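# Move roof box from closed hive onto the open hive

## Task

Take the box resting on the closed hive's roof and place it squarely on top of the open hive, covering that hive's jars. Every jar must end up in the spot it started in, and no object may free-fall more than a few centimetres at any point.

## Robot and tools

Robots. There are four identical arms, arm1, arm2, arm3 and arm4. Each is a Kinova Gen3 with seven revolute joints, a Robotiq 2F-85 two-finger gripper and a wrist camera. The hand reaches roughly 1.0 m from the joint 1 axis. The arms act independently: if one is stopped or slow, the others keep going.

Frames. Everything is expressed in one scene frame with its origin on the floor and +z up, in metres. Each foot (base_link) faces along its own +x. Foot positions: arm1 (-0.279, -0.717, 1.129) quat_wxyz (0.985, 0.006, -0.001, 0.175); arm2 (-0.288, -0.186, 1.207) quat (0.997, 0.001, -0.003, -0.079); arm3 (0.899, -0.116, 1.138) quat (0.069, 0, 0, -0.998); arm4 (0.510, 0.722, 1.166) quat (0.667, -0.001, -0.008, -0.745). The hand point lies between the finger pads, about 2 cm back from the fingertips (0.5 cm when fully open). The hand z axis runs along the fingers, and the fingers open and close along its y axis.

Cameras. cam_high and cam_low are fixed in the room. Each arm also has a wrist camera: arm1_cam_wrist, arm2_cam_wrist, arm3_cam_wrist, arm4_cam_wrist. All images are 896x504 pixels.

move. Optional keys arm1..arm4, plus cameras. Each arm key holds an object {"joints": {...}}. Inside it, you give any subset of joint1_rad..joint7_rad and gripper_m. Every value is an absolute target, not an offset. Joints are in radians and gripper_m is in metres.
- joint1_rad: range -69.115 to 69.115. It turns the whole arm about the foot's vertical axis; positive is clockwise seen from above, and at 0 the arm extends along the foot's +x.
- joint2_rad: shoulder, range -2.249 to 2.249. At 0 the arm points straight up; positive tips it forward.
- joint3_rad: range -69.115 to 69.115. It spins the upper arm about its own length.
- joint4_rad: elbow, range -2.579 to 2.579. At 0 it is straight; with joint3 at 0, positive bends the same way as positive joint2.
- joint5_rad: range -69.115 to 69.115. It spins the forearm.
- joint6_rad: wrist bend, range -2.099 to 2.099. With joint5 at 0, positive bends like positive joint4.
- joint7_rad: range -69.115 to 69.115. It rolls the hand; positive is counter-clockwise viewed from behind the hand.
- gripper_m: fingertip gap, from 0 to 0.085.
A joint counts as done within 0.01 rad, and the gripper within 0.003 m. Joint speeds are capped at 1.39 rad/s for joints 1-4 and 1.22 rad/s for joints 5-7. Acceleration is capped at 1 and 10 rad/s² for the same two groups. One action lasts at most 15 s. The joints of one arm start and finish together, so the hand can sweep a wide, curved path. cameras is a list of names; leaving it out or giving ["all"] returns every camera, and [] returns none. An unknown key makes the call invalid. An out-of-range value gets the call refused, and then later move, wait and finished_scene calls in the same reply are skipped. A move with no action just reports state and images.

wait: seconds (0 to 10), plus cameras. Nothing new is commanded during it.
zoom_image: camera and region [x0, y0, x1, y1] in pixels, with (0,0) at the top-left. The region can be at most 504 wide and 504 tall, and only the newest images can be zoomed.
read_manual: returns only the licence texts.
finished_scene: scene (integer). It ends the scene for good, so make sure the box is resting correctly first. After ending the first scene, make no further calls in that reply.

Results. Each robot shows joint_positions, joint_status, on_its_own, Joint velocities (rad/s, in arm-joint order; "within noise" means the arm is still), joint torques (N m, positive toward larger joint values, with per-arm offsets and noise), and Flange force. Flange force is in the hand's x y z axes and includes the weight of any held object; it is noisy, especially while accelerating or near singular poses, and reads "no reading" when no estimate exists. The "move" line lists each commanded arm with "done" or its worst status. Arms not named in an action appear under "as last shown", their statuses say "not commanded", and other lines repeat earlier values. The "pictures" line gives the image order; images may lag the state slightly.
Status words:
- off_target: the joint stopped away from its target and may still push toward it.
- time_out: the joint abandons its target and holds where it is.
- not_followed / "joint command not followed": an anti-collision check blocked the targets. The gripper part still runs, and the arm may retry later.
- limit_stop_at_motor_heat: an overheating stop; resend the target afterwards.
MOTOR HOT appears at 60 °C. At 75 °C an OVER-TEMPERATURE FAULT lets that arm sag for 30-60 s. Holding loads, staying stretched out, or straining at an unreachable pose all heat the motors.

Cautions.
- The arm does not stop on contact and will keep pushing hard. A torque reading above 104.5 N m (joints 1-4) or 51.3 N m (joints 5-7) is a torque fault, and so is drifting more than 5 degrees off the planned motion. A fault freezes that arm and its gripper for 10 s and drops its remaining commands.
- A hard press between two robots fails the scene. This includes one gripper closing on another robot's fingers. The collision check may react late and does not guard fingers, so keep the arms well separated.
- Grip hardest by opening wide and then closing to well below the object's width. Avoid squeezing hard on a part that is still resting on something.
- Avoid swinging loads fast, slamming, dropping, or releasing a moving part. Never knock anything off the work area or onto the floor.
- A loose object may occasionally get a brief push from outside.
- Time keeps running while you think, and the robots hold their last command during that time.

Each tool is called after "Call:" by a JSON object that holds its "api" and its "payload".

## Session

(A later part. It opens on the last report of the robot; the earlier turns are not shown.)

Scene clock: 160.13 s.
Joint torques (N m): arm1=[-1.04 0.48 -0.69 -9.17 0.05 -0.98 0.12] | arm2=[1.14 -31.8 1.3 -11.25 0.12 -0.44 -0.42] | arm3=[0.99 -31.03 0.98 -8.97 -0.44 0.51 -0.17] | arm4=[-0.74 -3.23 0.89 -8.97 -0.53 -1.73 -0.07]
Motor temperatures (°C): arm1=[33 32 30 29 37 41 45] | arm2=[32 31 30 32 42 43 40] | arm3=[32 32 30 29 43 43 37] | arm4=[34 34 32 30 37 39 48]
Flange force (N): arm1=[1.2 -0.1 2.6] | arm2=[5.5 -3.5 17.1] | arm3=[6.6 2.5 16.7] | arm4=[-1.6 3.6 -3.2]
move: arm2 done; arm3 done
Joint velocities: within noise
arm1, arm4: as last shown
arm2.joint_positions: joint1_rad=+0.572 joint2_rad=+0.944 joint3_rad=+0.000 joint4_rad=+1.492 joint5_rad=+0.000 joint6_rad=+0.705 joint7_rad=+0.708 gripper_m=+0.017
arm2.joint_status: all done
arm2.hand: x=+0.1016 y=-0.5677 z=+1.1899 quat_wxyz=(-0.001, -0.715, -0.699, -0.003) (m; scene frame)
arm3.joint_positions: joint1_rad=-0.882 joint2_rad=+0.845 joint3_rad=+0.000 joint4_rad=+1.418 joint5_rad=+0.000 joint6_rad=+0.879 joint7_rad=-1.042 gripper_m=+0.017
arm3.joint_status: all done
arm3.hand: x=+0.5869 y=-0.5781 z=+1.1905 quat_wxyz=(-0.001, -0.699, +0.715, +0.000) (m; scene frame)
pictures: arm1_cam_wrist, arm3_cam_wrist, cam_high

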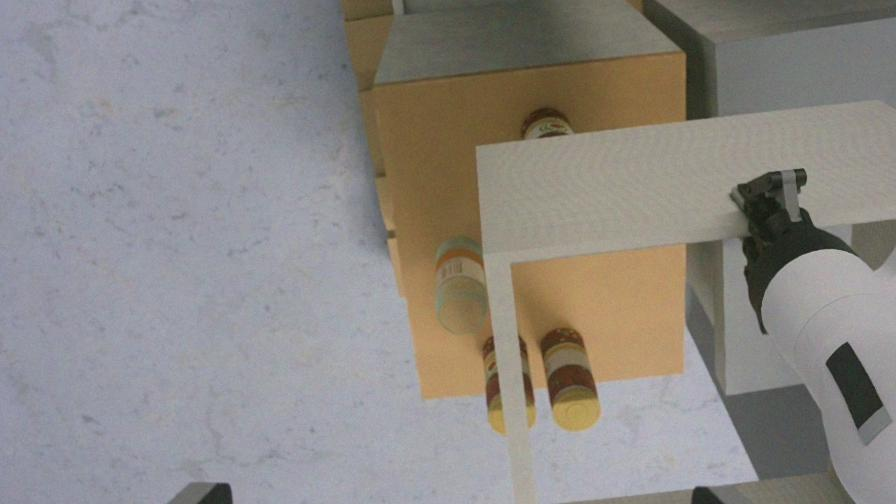

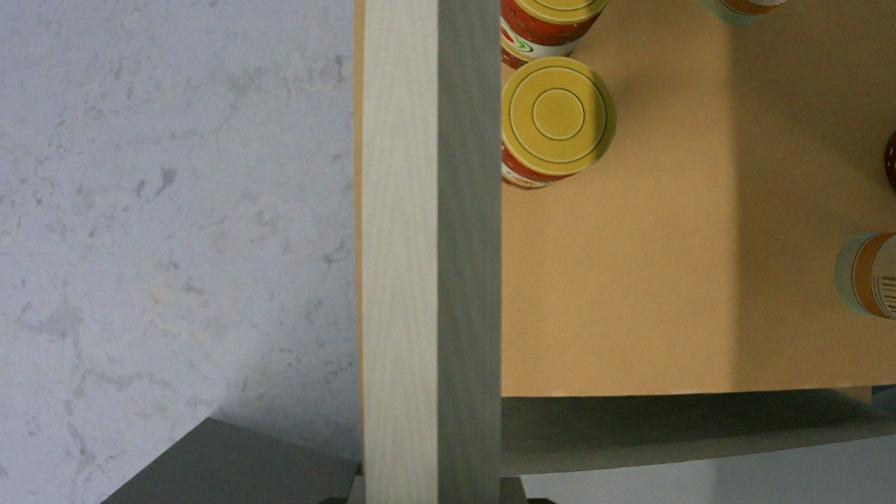

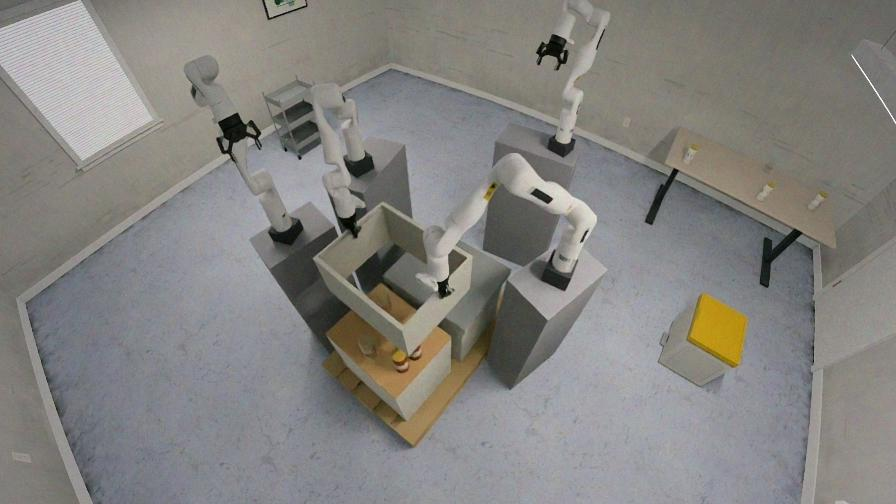

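Call:
{"api": "move", "payload": {"arm2": {"joints":{"joint1_rad":0.6509,"joint2_rad":1.0138,"joint4_rad":1.3104,"joint6_rad":0.8174,"joint7_rad":0.7826}}, "arm3": {"joints":{"joint1_rad":-0.931,"joint2_rad":0.955,"joint4_rad":1.1656,"joint6_rad":1.021,"joint7_rad":-1.0954}}, "cameras": []}}

Call:
{"api": "move", "payload": {"arm2": {"joints":{"joint1_rad":0.7187,"joint2_rad":1.0994,"joint4_rad":1.095,"joint6_rad":0.9472,"joint7_rad":0.8458}}, "arm3": {"joints":{"joint1_rad":-0.9724,"joint2_rad":1.0888,"joint4_rad":0.8616,"joint6_rad":1.1912,"joint7_rad":-1.1414}}}}

Scene clock: 175.43 s.
Joint torques (N m): arm1=[-1.01 0.4 -0.78 -9.2 0.04 -1.02 0.15] | arm2=[-1.98 -35.25 -1.81 -14.89 -0.83 -1.75 -0.36] | arm3=[4.49 -34.89 3.86 -11.74 1.14 -0.5 0.04] | arm4=[-0.67 -3.14 0.76 -8.92 -0.48 -1.66 -0.08]
Motor temperatures (°C): arm1=[33 32 30 29 37 41 45] | arm2=[32 32 30 32 42 43 40] | arm3=[32 33 30 29 43 43 37] | arm4=[34 34 32 30 37 39 48]
Flange force (N): arm1=[1.1 -0.3 2.6] | arm2=[6.5 -11.1 17.0] | arm3=[7.6 -4.2 16.6] | arm4=[-1.5 3.1 -3.1]
move: arm2 done; arm3 done
Joint velocities: within noise
arm1, arm4: as last shown
arm2.joint_positions: joint1_rad=+0.651 joint2_rad=+1.014 joint3_rad=+0.000 joint4_rad=+1.310 joint5_rad=+0.000 joint6_rad=+0.817 joint7_rad=+0.783 gripper_m=+0.017
arm2.joint_status: all done
arm2.hand: x=+0.0991 y=-0.6276 z=+1.1899 quat_wxyz=(-0.001, -0.717, -0.698, -0.003) (m; scene frame)
arm3.joint_positions: joint1_rad=-0.931 joint2_rad=+0.955 joint3_rad=+0.000 joint4_rad=+1.166 joint5_rad=+0.000 joint6_rad=+1.021 joint7_rad=-1.095 gripper_m=+0.017
arm3.joint_status: all done
arm3.hand: x=+0.5833 y=-0.6407 z=+1.1907 quat_wxyz=(-0.001, -0.698, +0.716, +0.000) (m; scene frame)
pictures: none
No camera images: "cameras" was empty.

Scene clock: 176.87 s.
Joint torques (N m): arm1=[-0.98 0.43 -0.77 -9.26 0.01 -1.02 0.12] | arm2=[0.92 -37.1 0.73 -14.35 0.03 -0.77 -0.39] | arm3=[1.26 -36.91 1.16 -11.21 -0.24 0.52 -0.2] | arm4=[-0.75 -3.17 0.84 -8.89 -0.52 -1.69 -0.13]
Motor temperatures (°C): arm1=[33 32 30 29 37 41 45] | arm2=[32 32 30 32 42 43 40] | arm3=[32 33 30 29 43 43 37] | arm4=[34 34 32 30 37 39 48]
Flange force (N): arm1=[1.3 -0.4 2.8] | arm2=[8.1 -5.2 17.8] | arm3=[10.0 3.3 16.1] | arm4=[-1.7 3.3 -3.3]
move: arm2 done; arm3 done
Joint velocities: within noise
arm1, arm4: as last shown
arm2.joint_positions: joint1_rad=+0.719 joint2_rad=+1.099 joint3_rad=+0.000 joint4_rad=+1.095 joint5_rad=+0.000 joint6_rad=+0.947 joint7_rad=+0.846 gripper_m=+0.017
arm2.joint_status: all done
arm2.hand: x=+0.0963 y=-0.6862 z=+1.1899 quat_wxyz=(-0.001, -0.718, -0.696, -0.003) (m; scene frame)
arm3.joint_positions: joint1_rad=-0.972 joint2_rad=+1.089 joint3_rad=+0.000 joint4_rad=+0.862 joint5_rad=+0.000 joint6_rad=+1.191 joint7_rad=-1.141 gripper_m=+0.017
arm3.joint_status: all done
arm3.hand: x=+0.5816 y=-0.7011 z=+1.1905 quat_wxyz=(-0.001, -0.696, +0.718, +0.000) (m; scene frame)
pictures: arm1_cam_wrist, arm2_cam_wrist, arm3_cam_wrist, arm4_cam_wrist, cam_high, cam_low

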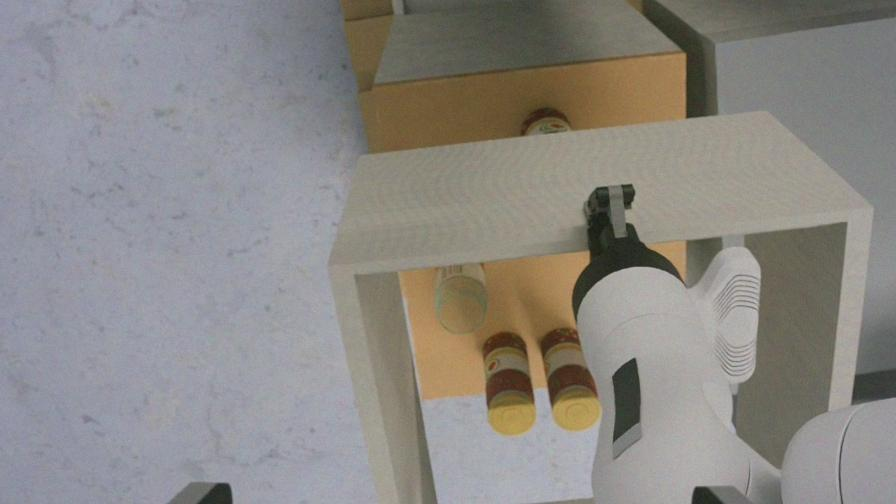

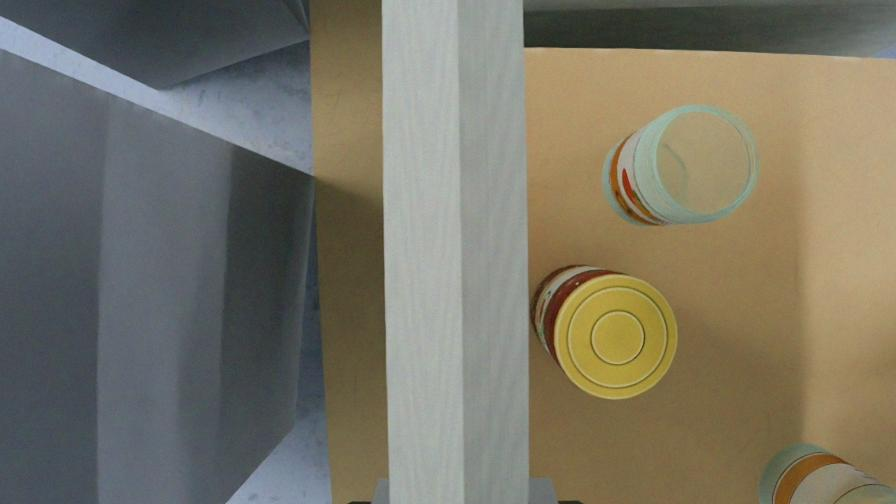

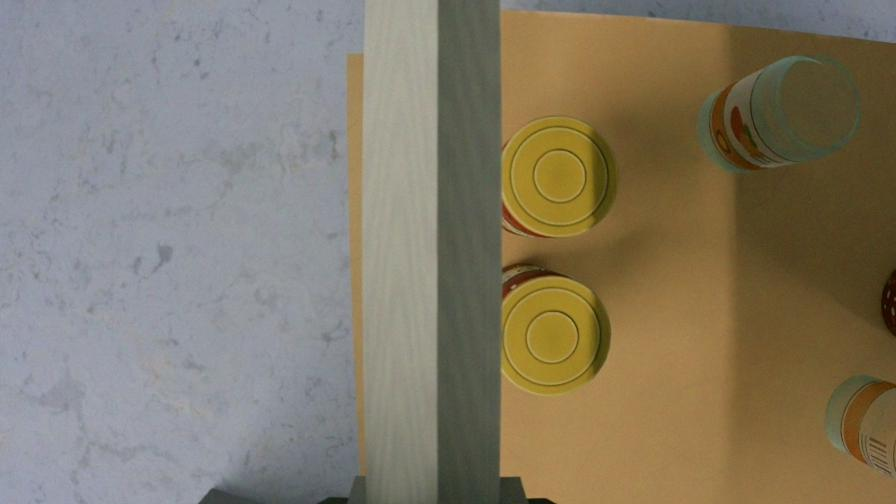

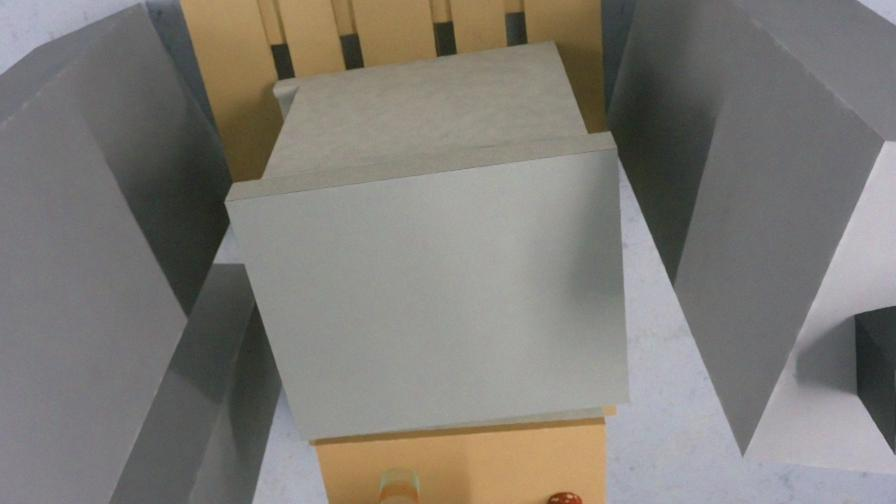

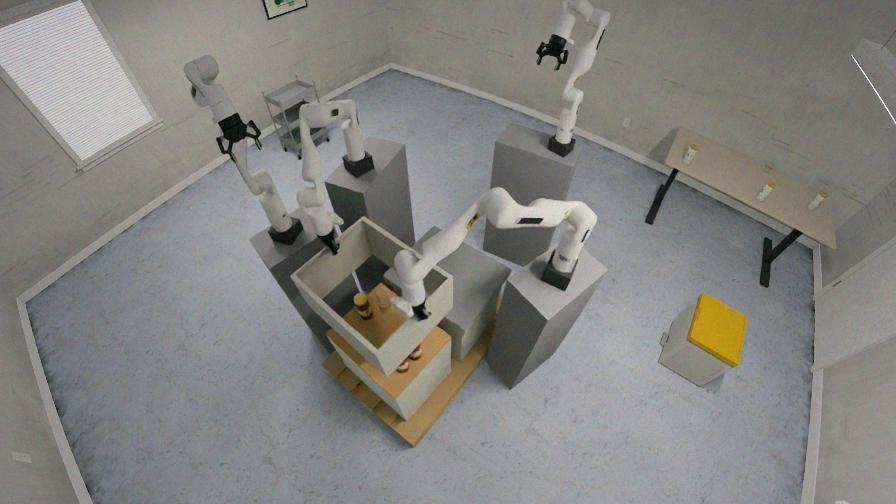

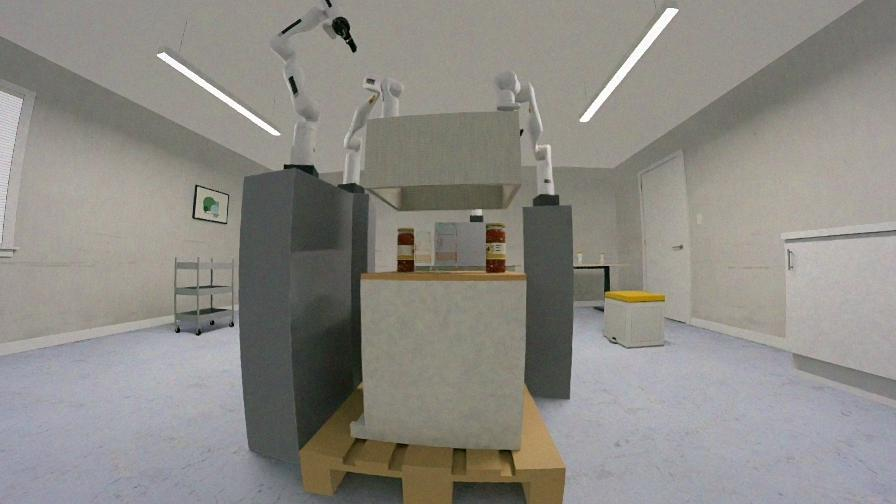

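Call:
{"api": "zoom_image", "payload": {"camera": "cam_low", "region": [340, 90, 550, 290]}}

Call:
{"api": "move", "payload": {"arm2": {"joints":{"joint2_rad":1.310,"joint4_rad":1.0406,"joint6_rad":0.791}}, "arm3": {"joints":{"joint2_rad":1.260,"joint4_rad":0.8839,"joint6_rad":0.998}}, "cameras": []}}

Call:
{"api": "move", "payload": {"arm2": {"joints":{"joint2_rad":1.4974,"joint4_rad":0.9115,"joint6_rad":0.7327}}, "arm3": {"joints":{"joint2_rad":1.4259,"joint4_rad":0.8049,"joint6_rad":0.9108}}}}

Call:
{"api": "zoom_image", "payload": {"camera": "cam_low", "region": [340, 150, 550, 290]}}

Call:
{"api": "zoom_image", "payload": {"camera": "arm4_cam_wrist", "region": [200, 350, 650, 504]}}

Call:
{"api": "zoom_image", "payload": {"camera": "cam_high", "region": [290, 220, 480, 440]}}

Scaled by 2.400 from the camera's 896x504 image, which has a finer 1280x720 frame.

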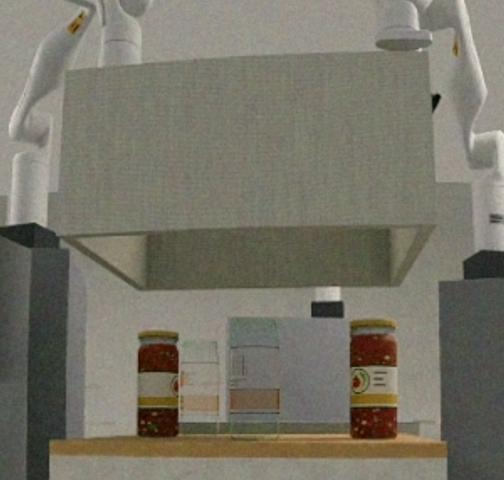

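Scene clock: 190.80 s.
Joint torques (N m): arm1=[-1.06 0.39 -0.79 -9.19 0.01 -1.03 0.16] | arm2=[1.35 -38.53 1.19 -13.08 0.06 -0.9 -0.46] | arm3=[0.96 -36.9 0.68 -9.59 -0.61 0.48 -0.23] | arm4=[-0.74 -3.21 0.79 -8.91 -0.5 -1.67 -0.08]
Motor temperatures (°C): arm1=[33 32 30 29 37 41 45] | arm2=[32 33 30 33 42 43 40] | arm3=[32 34 30 29 43 43 37] | arm4=[34 34 32 30 37 39 48]
Flange force (N): arm1=[1.1 -0.3 2.5] | arm2=[8.0 -4.3 17.1] | arm3=[10.5 4.1 17.2] | arm4=[-1.7 3.2 -3.2]
move: arm2 done; arm3 done
Joint velocities: within noise
arm1.joint_positions: joint1_rad=+0.500 joint2_rad=-0.480 joint3_rad=+0.000 joint4_rad=+1.473 joint5_rad=+0.000 joint6_rad=+1.700 joint7_rad=+1.571 gripper_m=+0.085
arm1.joint_status: not commanded
arm1.hand: x=-0.0809 y=-0.7786 z=+1.6778 quat_wxyz=(-0.221, -0.073, -0.972, +0.010) (m; scene frame)
arm2.joint_positions: joint1_rad=+0.719 joint2_rad=+1.310 joint3_rad=+0.000 joint4_rad=+1.040 joint5_rad=+0.000 joint6_rad=+0.791 joint7_rad=+0.846 gripper_m=+0.017
arm2.joint_status: all done
arm2.hand: x=+0.0971 y=-0.6861 z=+1.0700 quat_wxyz=(-0.002, -0.718, -0.696, -0.003) (m; scene frame)
arm3.joint_positions: joint1_rad=-0.972 joint2_rad=+1.260 joint3_rad=+0.000 joint4_rad=+0.884 joint5_rad=+0.000 joint6_rad=+0.998 joint7_rad=-1.141 gripper_m=+0.017
arm3.joint_status: all done
arm3.hand: x=+0.5817 y=-0.7010 z=+1.0701 quat_wxyz=(+0.000, -0.696, +0.718, +0.000) (m; scene frame)
arm4.joint_positions: joint1_rad=+0.000 joint2_rad=-0.298 joint3_rad=+0.000 joint4_rad=+1.506 joint5_rad=+0.000 joint6_rad=+1.400 joint7_rad=+1.571 gripper_m=+0.085
arm4.joint_status: not commanded
arm4.hand: x=+0.4443 y=+0.4040 z=+1.7002 quat_wxyz=(-0.183, -0.718, -0.642, +0.197) (m; scene frame)
pictures: none
No camera images: "cameras" was empty.

Scene clock: 191.97 s.
Joint torques (N m): arm1=[-1 0.38 -0.74 -9.25 0.04 -1.03 0.12] | arm2=[1.9 -37.25 1.63 -11.34 0.24 -0.3 -0.41] | arm3=[-0.14 -37.17 -0.1 -8.9 -0.82 0.67 -0.07] | arm4=[-0.72 -3.17 0.88 -8.89 -0.47 -1.68 -0.07]
Motor temperatures (°C): arm1=[33 32 30 29 37 41 45] | arm2=[32 33 30 33 42 43 40] | arm3=[32 34 30 29 43 43 37] | arm4=[34 34 32 30 37 39 48]
Flange force (N): arm1=[1.1 -0.3 2.7] | arm2=[8.3 -3.3 14.5] | arm3=[9.7 5.3 18.9] | arm4=[-1.7 3.5 -3.2]
move: arm2 done; arm3 done
Joint velocities: within noise
arm1, arm4: as last shown
arm2.joint_positions: joint1_rad=+0.719 joint2_rad=+1.497 joint3_rad=+0.000 joint4_rad=+0.911 joint5_rad=+0.000 joint6_rad=+0.733 joint7_rad=+0.846 gripper_m=+0.017
arm2.joint_status: all done
arm2.hand: x=+0.0975 y=-0.6858 z=+0.9796 quat_wxyz=(-0.001, -0.718, -0.696, -0.003) (m; scene frame)
arm3.joint_positions: joint1_rad=-0.972 joint2_rad=+1.426 joint3_rad=+0.000 joint4_rad=+0.805 joint5_rad=+0.000 joint6_rad=+0.911 joint7_rad=-1.141 gripper_m=+0.017
arm3.joint_status: all done
arm3.hand: x=+0.5815 y=-0.7012 z=+0.9800 quat_wxyz=(-0.001, -0.696, +0.718, +0.000) (m; scene frame)
pictures: arm1_cam_wrist, arm2_cam_wrist, arm3_cam_wrist, arm4_cam_wrist, cam_high, cam_low

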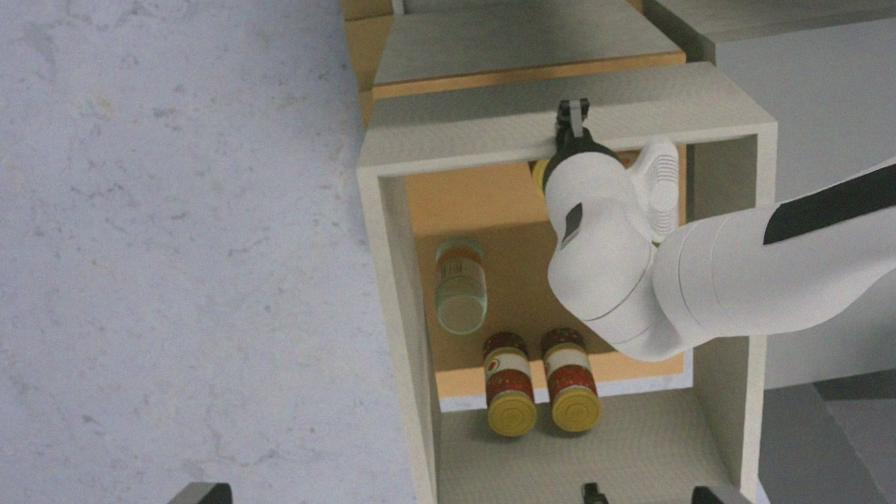

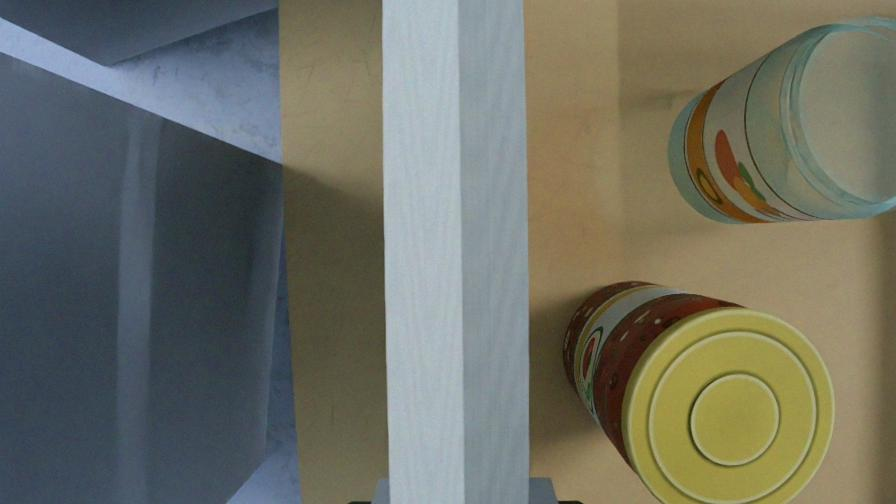

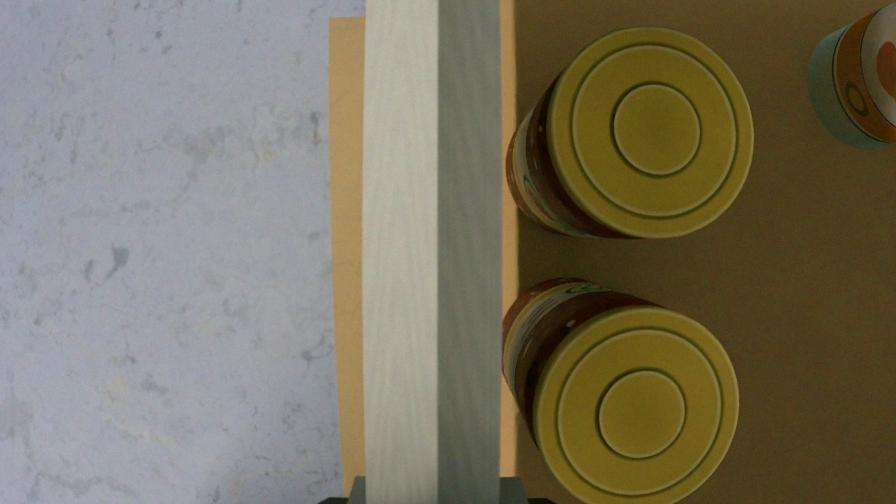

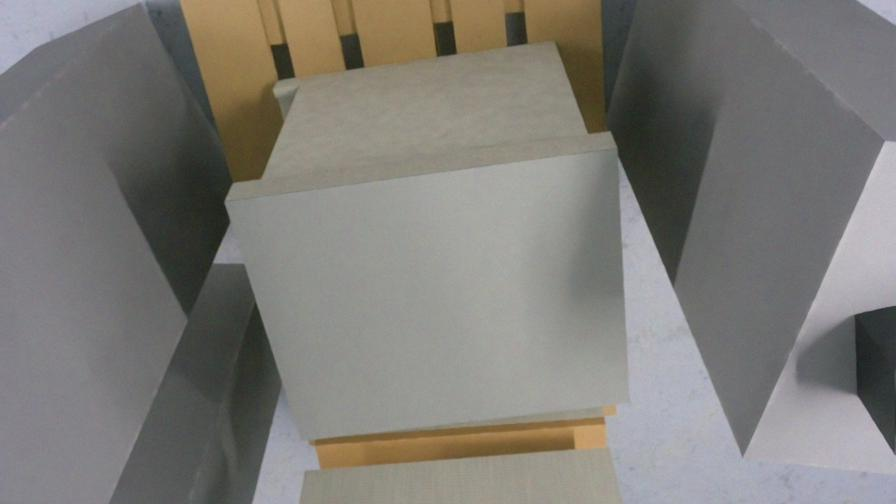

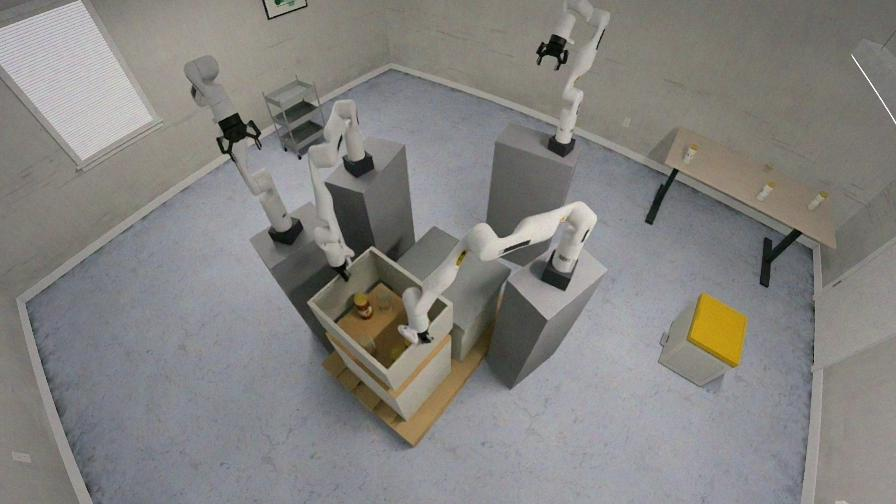

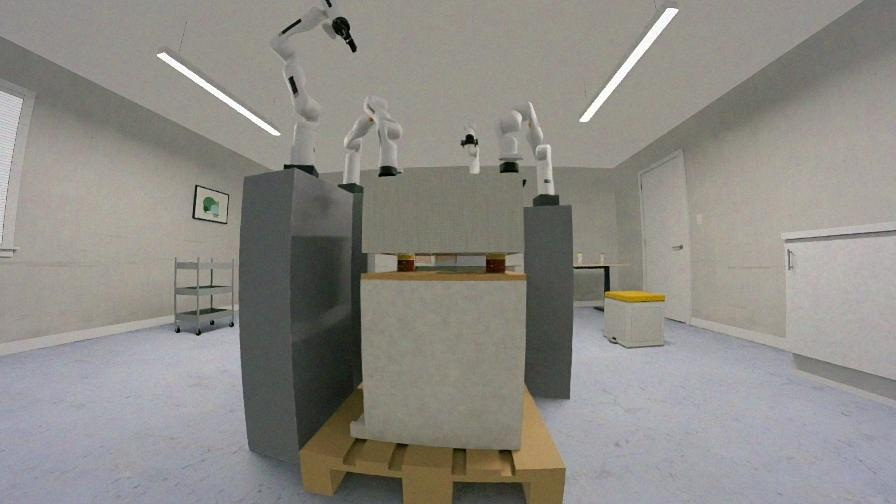

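Scaled by 2.400 from the camera's 896x504 image, which has a finer 1280x720 frame.

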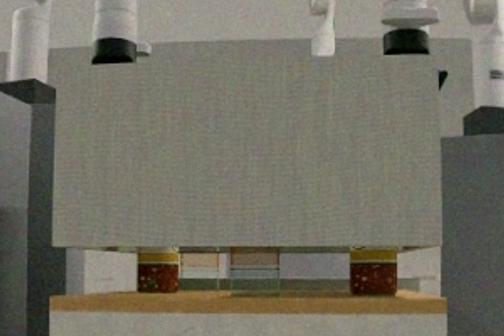

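Scaled by 1.120 from the camera's 896x504 image, which has a finer 1280x720 frame.

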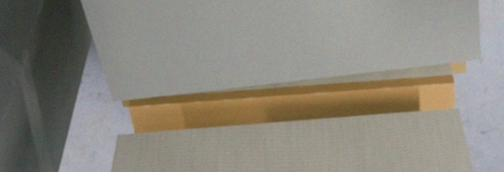

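Scaled by 2.291 from the camera's 896x504 image, which has a finer 1280x720 frame.

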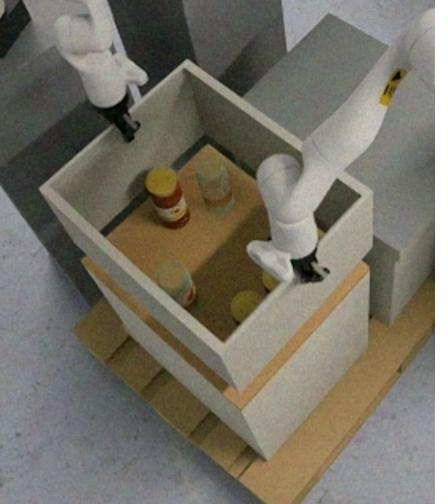

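Call:
{"api": "zoom_image", "payload": {"camera": "arm1_cam_wrist", "region": [560, 260, 800, 504]}}

Call:
{"api": "zoom_image", "payload": {"camera": "arm1_cam_wrist", "region": [340, 40, 560, 504]}}

Scaled by 2.066 from the camera's 896x504 image, which has a finer 1280x720 frame.

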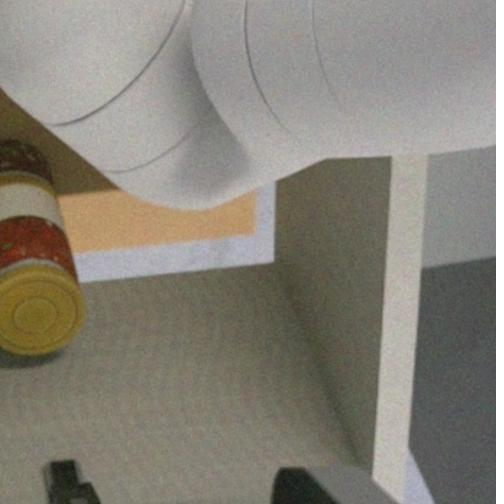

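Scaled by 1.086 from the camera's 896x504 image, which has a finer 1280x720 frame.

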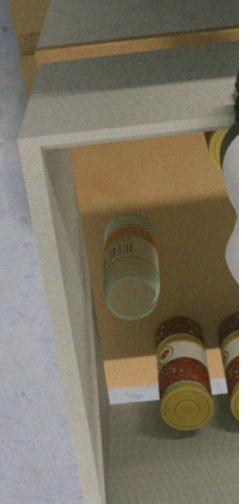

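Call:
{"api": "move", "payload": {"arm2": {"joints":{"joint1_rad":0.7292,"joint2_rad":1.5219,"joint4_rad":0.8385,"joint6_rad":0.7812,"joint7_rad":0.8563}}, "arm3": {"joints":{"joint1_rad":-0.9837,"joint2_rad":1.4547,"joint4_rad":0.7281,"joint6_rad":0.9588,"joint7_rad":-1.1527}}, "cameras": []}}

Call:
{"api": "move", "payload": {"arm2": {"joints":{"joint2_rad":1.6422,"joint4_rad":0.7155,"joint6_rad":0.7839}}, "arm3": {"joints":{"joint2_rad":1.5641,"joint4_rad":0.6345,"joint6_rad":0.943}}, "cameras": ["cam_low","arm1_cam_wrist","cam_high"]}}

Call:
{"api": "zoom_image", "payload": {"camera": "cam_low", "region": [340, 150, 550, 290]}}

Call:
{"api": "zoom_image", "payload": {"camera": "arm1_cam_wrist", "region": [560, 260, 800, 504]}}

Call:
{"api": "zoom_image", "payload": {"camera": "cam_high", "region": [290, 220, 480, 440]}}

Scene clock: 222.97 s.
Joint torques (N m): arm1=[-1.01 0.42 -0.72 -9.17 0.02 -0.97 0.17] | arm2=[1.5 -38.38 1.06 -12.2 0.09 -0.46 -0.36] | arm3=[0.07 -37.31 0.08 -9.31 -0.78 0.55 -0.07] | arm4=[-0.78 -3.2 0.85 -8.89 -0.44 -1.67 -0.07]
Motor temperatures (°C): arm1=[33 32 30 29 37 41 45] | arm2=[32 34 30 33 42 43 40] | arm3=[32 36 30 29 43 43 37] | arm4=[34 34 32 30 36 39 48]
Flange force (N): arm1=[1.1 0.0 2.6] | arm2=[8.7 -4.3 14.9] | arm3=[10.4 5.2 18.2] | arm4=[-1.7 3.4 -3.2]
move: arm2 done; arm3 done
Joint velocities: within noise
arm1, arm4: as last shown
arm2.joint_positions: joint1_rad=+0.729 joint2_rad=+1.522 joint3_rad=+0.000 joint4_rad=+0.839 joint5_rad=+0.000 joint6_rad=+0.781 joint7_rad=+0.856 gripper_m=+0.017
arm2.joint_status: all done
arm2.hand: x=+0.0995 y=-0.6988 z=+0.9798 quat_wxyz=(-0.001, -0.718, -0.696, -0.003) (m; scene frame)
arm3.joint_positions: joint1_rad=-0.984 joint2_rad=+1.455 joint3_rad=+0.000 joint4_rad=+0.728 joint5_rad=+0.000 joint6_rad=+0.959 joint7_rad=-1.153 gripper_m=+0.017
arm3.joint_status: all done
arm3.hand: x=+0.5837 y=-0.7143 z=+0.9801 quat_wxyz=(-0.001, -0.696, +0.718, +0.000) (m; scene frame)
pictures: none
No camera images: "cameras" was empty.

Scene clock: 224.00 s.
Joint torques (N m): arm1=[-0.99 0.42 -0.73 -9.21 0.03 -0.96 0.13] | arm2=[2.25 -37.86 1.68 -11.94 0.38 -0.35 -0.45] | arm3=[-0.42 -37.6 -0.12 -9.13 -0.85 0.61 -0.12] | arm4=[-0.77 -3.2 0.77 -8.89 -0.5 -1.66 -0.11]
Motor temperatures (°C): arm1=[33 32 30 29 37 41 45] | arm2=[32 34 30 33 42 43 40] | arm3=[32 36 30 29 43 43 37] | arm4=[34 34 32 30 36 39 48]
Flange force (N): arm1=[1.1 -0.2 2.8] | arm2=[10.1 -4.2 13.1] | arm3=[12.2 6.9 20.2] | arm4=[-1.7 3.1 -3.2]
move: arm2 done; arm3 done
Joint velocities: within noise
arm1, arm4: as last shown
arm2.joint_positions: joint1_rad=+0.729 joint2_rad=+1.642 joint3_rad=+0.000 joint4_rad=+0.715 joint5_rad=+0.000 joint6_rad=+0.784 joint7_rad=+0.856 gripper_m=+0.017
arm2.joint_status: all done
arm2.hand: x=+0.0998 y=-0.6988 z=+0.9298 quat_wxyz=(-0.001, -0.718, -0.696, -0.003) (m; scene frame)
arm3.joint_positions: joint1_rad=-0.984 joint2_rad=+1.564 joint3_rad=+0.000 joint4_rad=+0.635 joint5_rad=+0.000 joint6_rad=+0.943 joint7_rad=-1.153 gripper_m=+0.017
arm3.joint_status: all done
arm3.hand: x=+0.5837 y=-0.7142 z=+0.9301 quat_wxyz=(-0.001, -0.696, +0.718, +0.000) (m; scene frame)
pictures: arm1_cam_wrist, cam_high, cam_low

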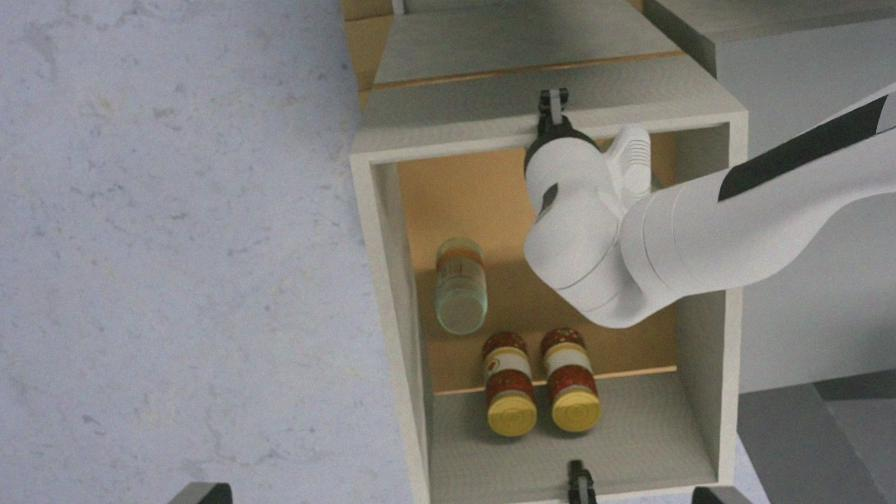

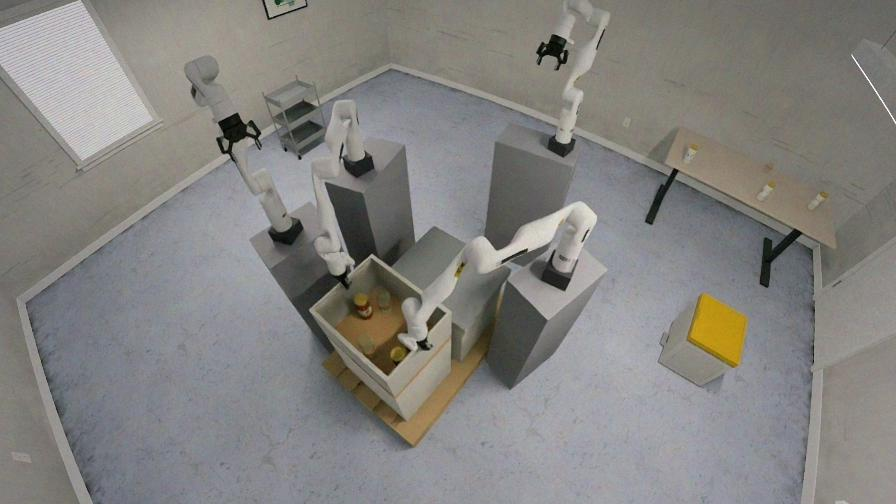

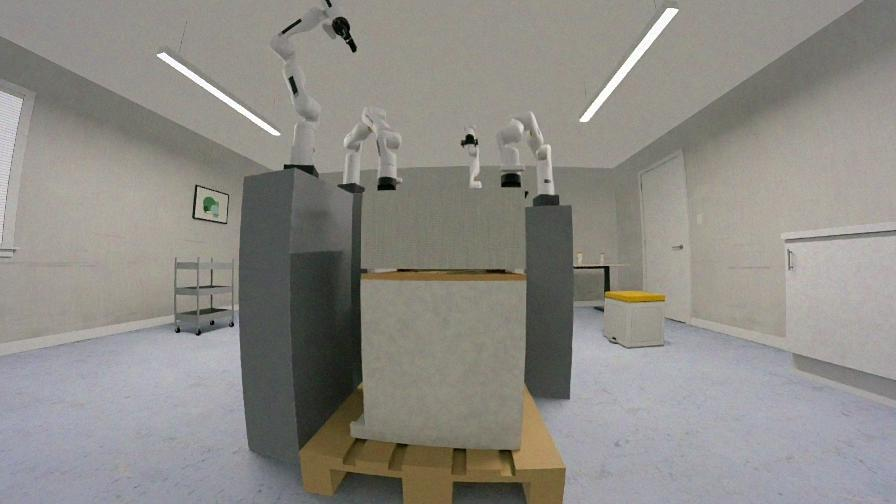

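Scaled by 2.400 from the camera's 896x504 image, which has a finer 1280x720 frame.

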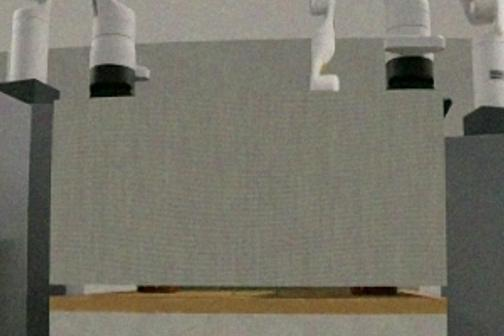

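Scaled by 2.066 from the camera's 896x504 image, which has a finer 1280x720 frame.

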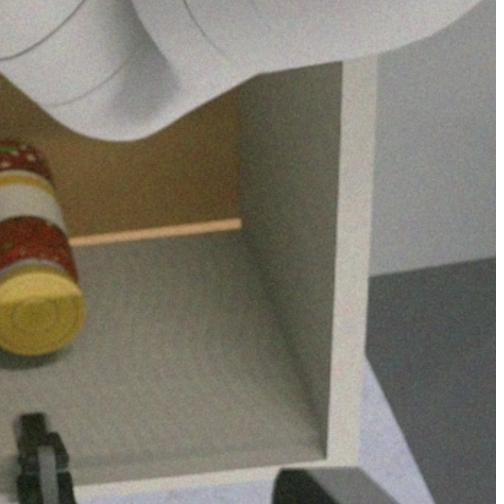

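Scaled by 2.291 from the camera's 896x504 image, which has a finer 1280x720 frame.

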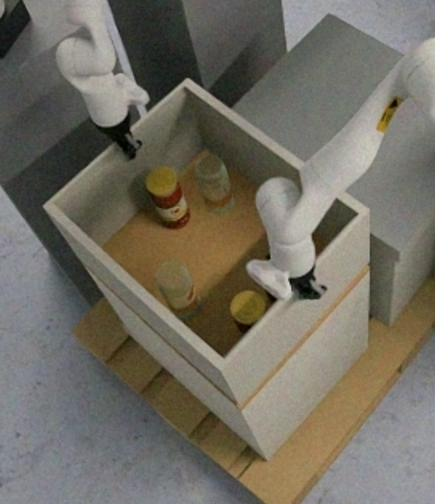

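Call:
{"api": "move", "payload": {"arm2": {"joints":{"joint2_rad":1.6712,"joint4_rad":0.6817,"joint6_rad":0.7887}}, "arm3": {"joints":{"joint2_rad":1.5909,"joint4_rad":0.6073,"joint6_rad":0.9434}}, "cameras": []}}

Call:
{"api": "move", "payload": {"arm2": {"joints":{"joint2_rad":1.6818,"joint4_rad":0.6694,"joint6_rad":0.7904}}, "arm3": {"joints":{"joint2_rad":1.6006,"joint4_rad":0.5974,"joint6_rad":0.9436}}, "cameras": ["cam_low"]}}

Call:
{"api": "zoom_image", "payload": {"camera": "cam_low", "region": [340, 150, 550, 290]}}

Scene clock: 235.83 s.
Joint torques (N m): arm1=[-1.04 0.41 -0.77 -9.21 0.05 -0.99 0.14] | arm2=[2.15 -37.92 1.54 -12.07 0.36 -0.36 -0.45] | arm3=[-0.29 -37.46 -0.15 -9.15 -0.88 0.62 -0.18] | arm4=[-0.72 -3.18 0.91 -8.95 -0.46 -1.68 -0.08]
Motor temperatures (°C): arm1=[33 32 30 29 37 41 45] | arm2=[32 35 30 33 42 43 40] | arm3=[32 37 30 29 43 43 37] | arm4=[34 34 32 30 36 39 48]
Flange force (N): arm1=[1.1 -0.3 2.7] | arm2=[10.6 -4.8 12.8] | arm3=[12.1 6.7 20.2] | arm4=[-1.5 3.6 -3.1]
move: arm2 done; arm3 done
Joint velocities: within noise
arm1, arm4: as last shown
arm2.joint_positions: joint1_rad=+0.729 joint2_rad=+1.671 joint3_rad=+0.000 joint4_rad=+0.682 joint5_rad=+0.000 joint6_rad=+0.789 joint7_rad=+0.856 gripper_m=+0.017
arm2.joint_status: all done
arm2.hand: x=+0.0999 y=-0.6988 z=+0.9187 quat_wxyz=(-0.001, -0.718, -0.696, -0.003) (m; scene frame)
arm3.joint_positions: joint1_rad=-0.984 joint2_rad=+1.591 joint3_rad=+0.000 joint4_rad=+0.607 joint5_rad=+0.000 joint6_rad=+0.943 joint7_rad=-1.153 gripper_m=+0.017
arm3.joint_status: all done
arm3.hand: x=+0.5836 y=-0.7142 z=+0.9190 quat_wxyz=(-0.001, -0.696, +0.718, +0.000) (m; scene frame)
pictures: none
No camera images: "cameras" was empty.

Scene clock: 236.37 s.
Joint torques (N m): arm1=[-1.03 0.39 -0.74 -9.19 0.02 -1 0.09] | arm2=[2.08 -37.93 1.29 -12.09 0.23 -0.38 -0.45] | arm3=[-0.39 -37.17 -0.14 -9.15 -0.77 0.58 -0.07] | arm4=[-0.78 -3.17 0.86 -8.92 -0.47 -1.67 -0.12]
Motor temperatures (°C): arm1=[33 32 30 29 37 41 45] | arm2=[32 35 30 33 42 43 40] | arm3=[32 37 30 29 43 43 37] | arm4=[34 34 32 30 36 39 48]
Flange force (N): arm1=[1.0 -0.3 2.6] | arm2=[10.6 -4.9 12.7] | arm3=[11.6 6.5 19.6] | arm4=[-1.6 3.3 -3.2]
move: arm2 done; arm3 done
Joint velocities: within noise
arm1, arm4: as last shown
arm2.joint_positions: joint1_rad=+0.729 joint2_rad=+1.682 joint3_rad=+0.000 joint4_rad=+0.669 joint5_rad=+0.000 joint6_rad=+0.790 joint7_rad=+0.856 gripper_m=+0.017
arm2.joint_status: all done
arm2.hand: x=+0.0999 y=-0.6987 z=+0.9146 quat_wxyz=(-0.001, -0.718, -0.696, -0.003) (m; scene frame)
arm3.joint_positions: joint1_rad=-0.984 joint2_rad=+1.601 joint3_rad=+0.000 joint4_rad=+0.597 joint5_rad=+0.000 joint6_rad=+0.944 joint7_rad=-1.153 gripper_m=+0.017
arm3.joint_status: all done
arm3.hand: x=+0.5836 y=-0.7142 z=+0.9149 quat_wxyz=(-0.001, -0.696, +0.718, +0.000) (m; scene frame)
pictures: cam_low

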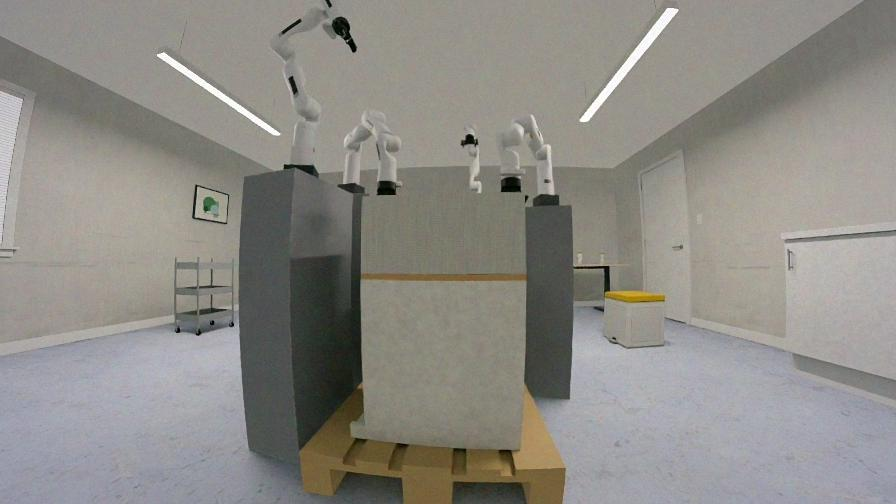

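Scaled by 2.400 from the camera's 896x504 image, which has a finer 1280x720 frame.

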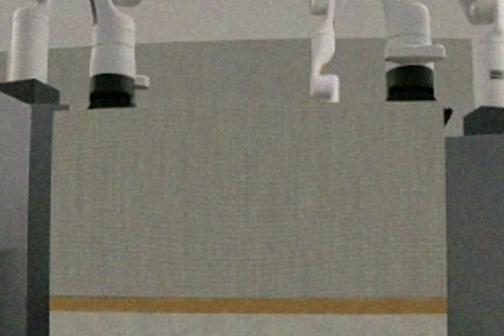

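Nearly contacting. Two small steps.

Call:
{"api": "move", "payload": {"arm2": {"joints":{"joint2_rad":1.6871,"joint4_rad":0.6633,"joint6_rad":0.7913}}, "arm3": {"joints":{"joint2_rad":1.6055,"joint4_rad":0.5924,"joint6_rad":0.9437}}, "cameras": []}}

Call:
{"api": "move", "payload": {"arm2": {"joints":{"joint2_rad":1.6911,"joint4_rad":0.6587,"joint6_rad":0.792}}, "arm3": {"joints":{"joint2_rad":1.6092,"joint4_rad":0.5886,"joint6_rad":0.9438}}, "cameras": []}}

Scene clock: 244.20 s.
Joint torques (N m): arm1=[-1.03 0.48 -0.73 -9.18 0.06 -0.97 0.16] | arm2=[1.64 -36.45 0.44 -11.32 -0.28 0.23 -0.49] | arm3=[-0.44 -30.93 0.49 -7.13 -0.24 0.51 -0.16] | arm4=[-0.69 -3.05 0.89 -8.9 -0.47 -1.7 -0.12]
Motor temperatures (°C): arm1=[33 32 30 29 37 41 45] | arm2=[32 35 30 33 42 43 40] | arm3=[32 37 30 29 43 43 37] | arm4=[34 34 32 30 36 39 48]
Flange force (N): arm1=[1.2 -0.1 2.7] | arm2=[11.0 -6.2 10.8] | arm3=[9.3 5.6 9.6] | arm4=[-1.4 3.4 -3.3]
move: arm2 done; arm3 done
Joint velocities: within noise
arm1, arm4: as last shown
arm2.joint_positions: joint1_rad=+0.729 joint2_rad=+1.687 joint3_rad=+0.000 joint4_rad=+0.663 joint5_rad=+0.000 joint6_rad=+0.791 joint7_rad=+0.856 gripper_m=+0.017
arm2.joint_status: all done
arm2.hand: x=+0.0998 y=-0.6986 z=+0.9126 quat_wxyz=(-0.001, -0.718, -0.696, -0.003) (m; scene frame)
arm3.joint_positions: joint1_rad=-0.984 joint2_rad=+1.605 joint3_rad=+0.000 joint4_rad=+0.592 joint5_rad=+0.000 joint6_rad=+0.944 joint7_rad=-1.153 gripper_m=+0.017
arm3.joint_status: all done
arm3.hand: x=+0.5837 y=-0.7142 z=+0.9129 quat_wxyz=(-0.001, -0.696, +0.718, +0.000) (m; scene frame)
pictures: none
No camera images: "cameras" was empty.

Scene clock: 244.63 s.
Joint torques (N m): arm1=[-1.08 0.43 -0.77 -9.19 0.03 -1.01 0.11] | arm2=[-0.6 -26.45 -1.53 -11.06 -0.94 -2.8 -0.36] | arm3=[1.39 -20.24 1.89 -5.64 0.67 -1.84 0.03] | arm4=[-0.72 -3.16 0.87 -8.91 -0.49 -1.66 -0.15]
Motor temperatures (°C): arm1=[33 32 30 29 37 41 45] | arm2=[32 35 30 33 42 43 40] | arm3=[32 37 30 29 43 43 37] | arm4=[34 34 32 30 36 39 48]
Flange force (N): arm1=[1.1 -0.3 2.6] | arm2=[16.6 -14.9 -13.7] | arm3=[1.6 -1.5 -12.7] | arm4=[-1.6 3.3 -3.2]
move: arm2 done; arm3 done
Joint velocities: within noise
arm1, arm4: as last shown
arm2.joint_positions: joint1_rad=+0.729 joint2_rad=+1.691 joint3_rad=+0.000 joint4_rad=+0.659 joint5_rad=+0.000 joint6_rad=+0.792 joint7_rad=+0.856 gripper_m=+0.017
arm2.joint_status: all done
arm2.hand: x=+0.0997 y=-0.6986 z=+0.9111 quat_wxyz=(-0.001, -0.718, -0.696, -0.003) (m; scene frame)
arm3.joint_positions: joint1_rad=-0.984 joint2_rad=+1.609 joint3_rad=+0.000 joint4_rad=+0.589 joint5_rad=+0.000 joint6_rad=+0.944 joint7_rad=-1.153 gripper_m=+0.017
arm3.joint_status: all done
arm3.hand: x=+0.5837 y=-0.7142 z=+0.9115 quat_wxyz=(-0.001, -0.696, +0.718, +0.000) (m; scene frame)
pictures: none
No camera images: "cameras" was empty.


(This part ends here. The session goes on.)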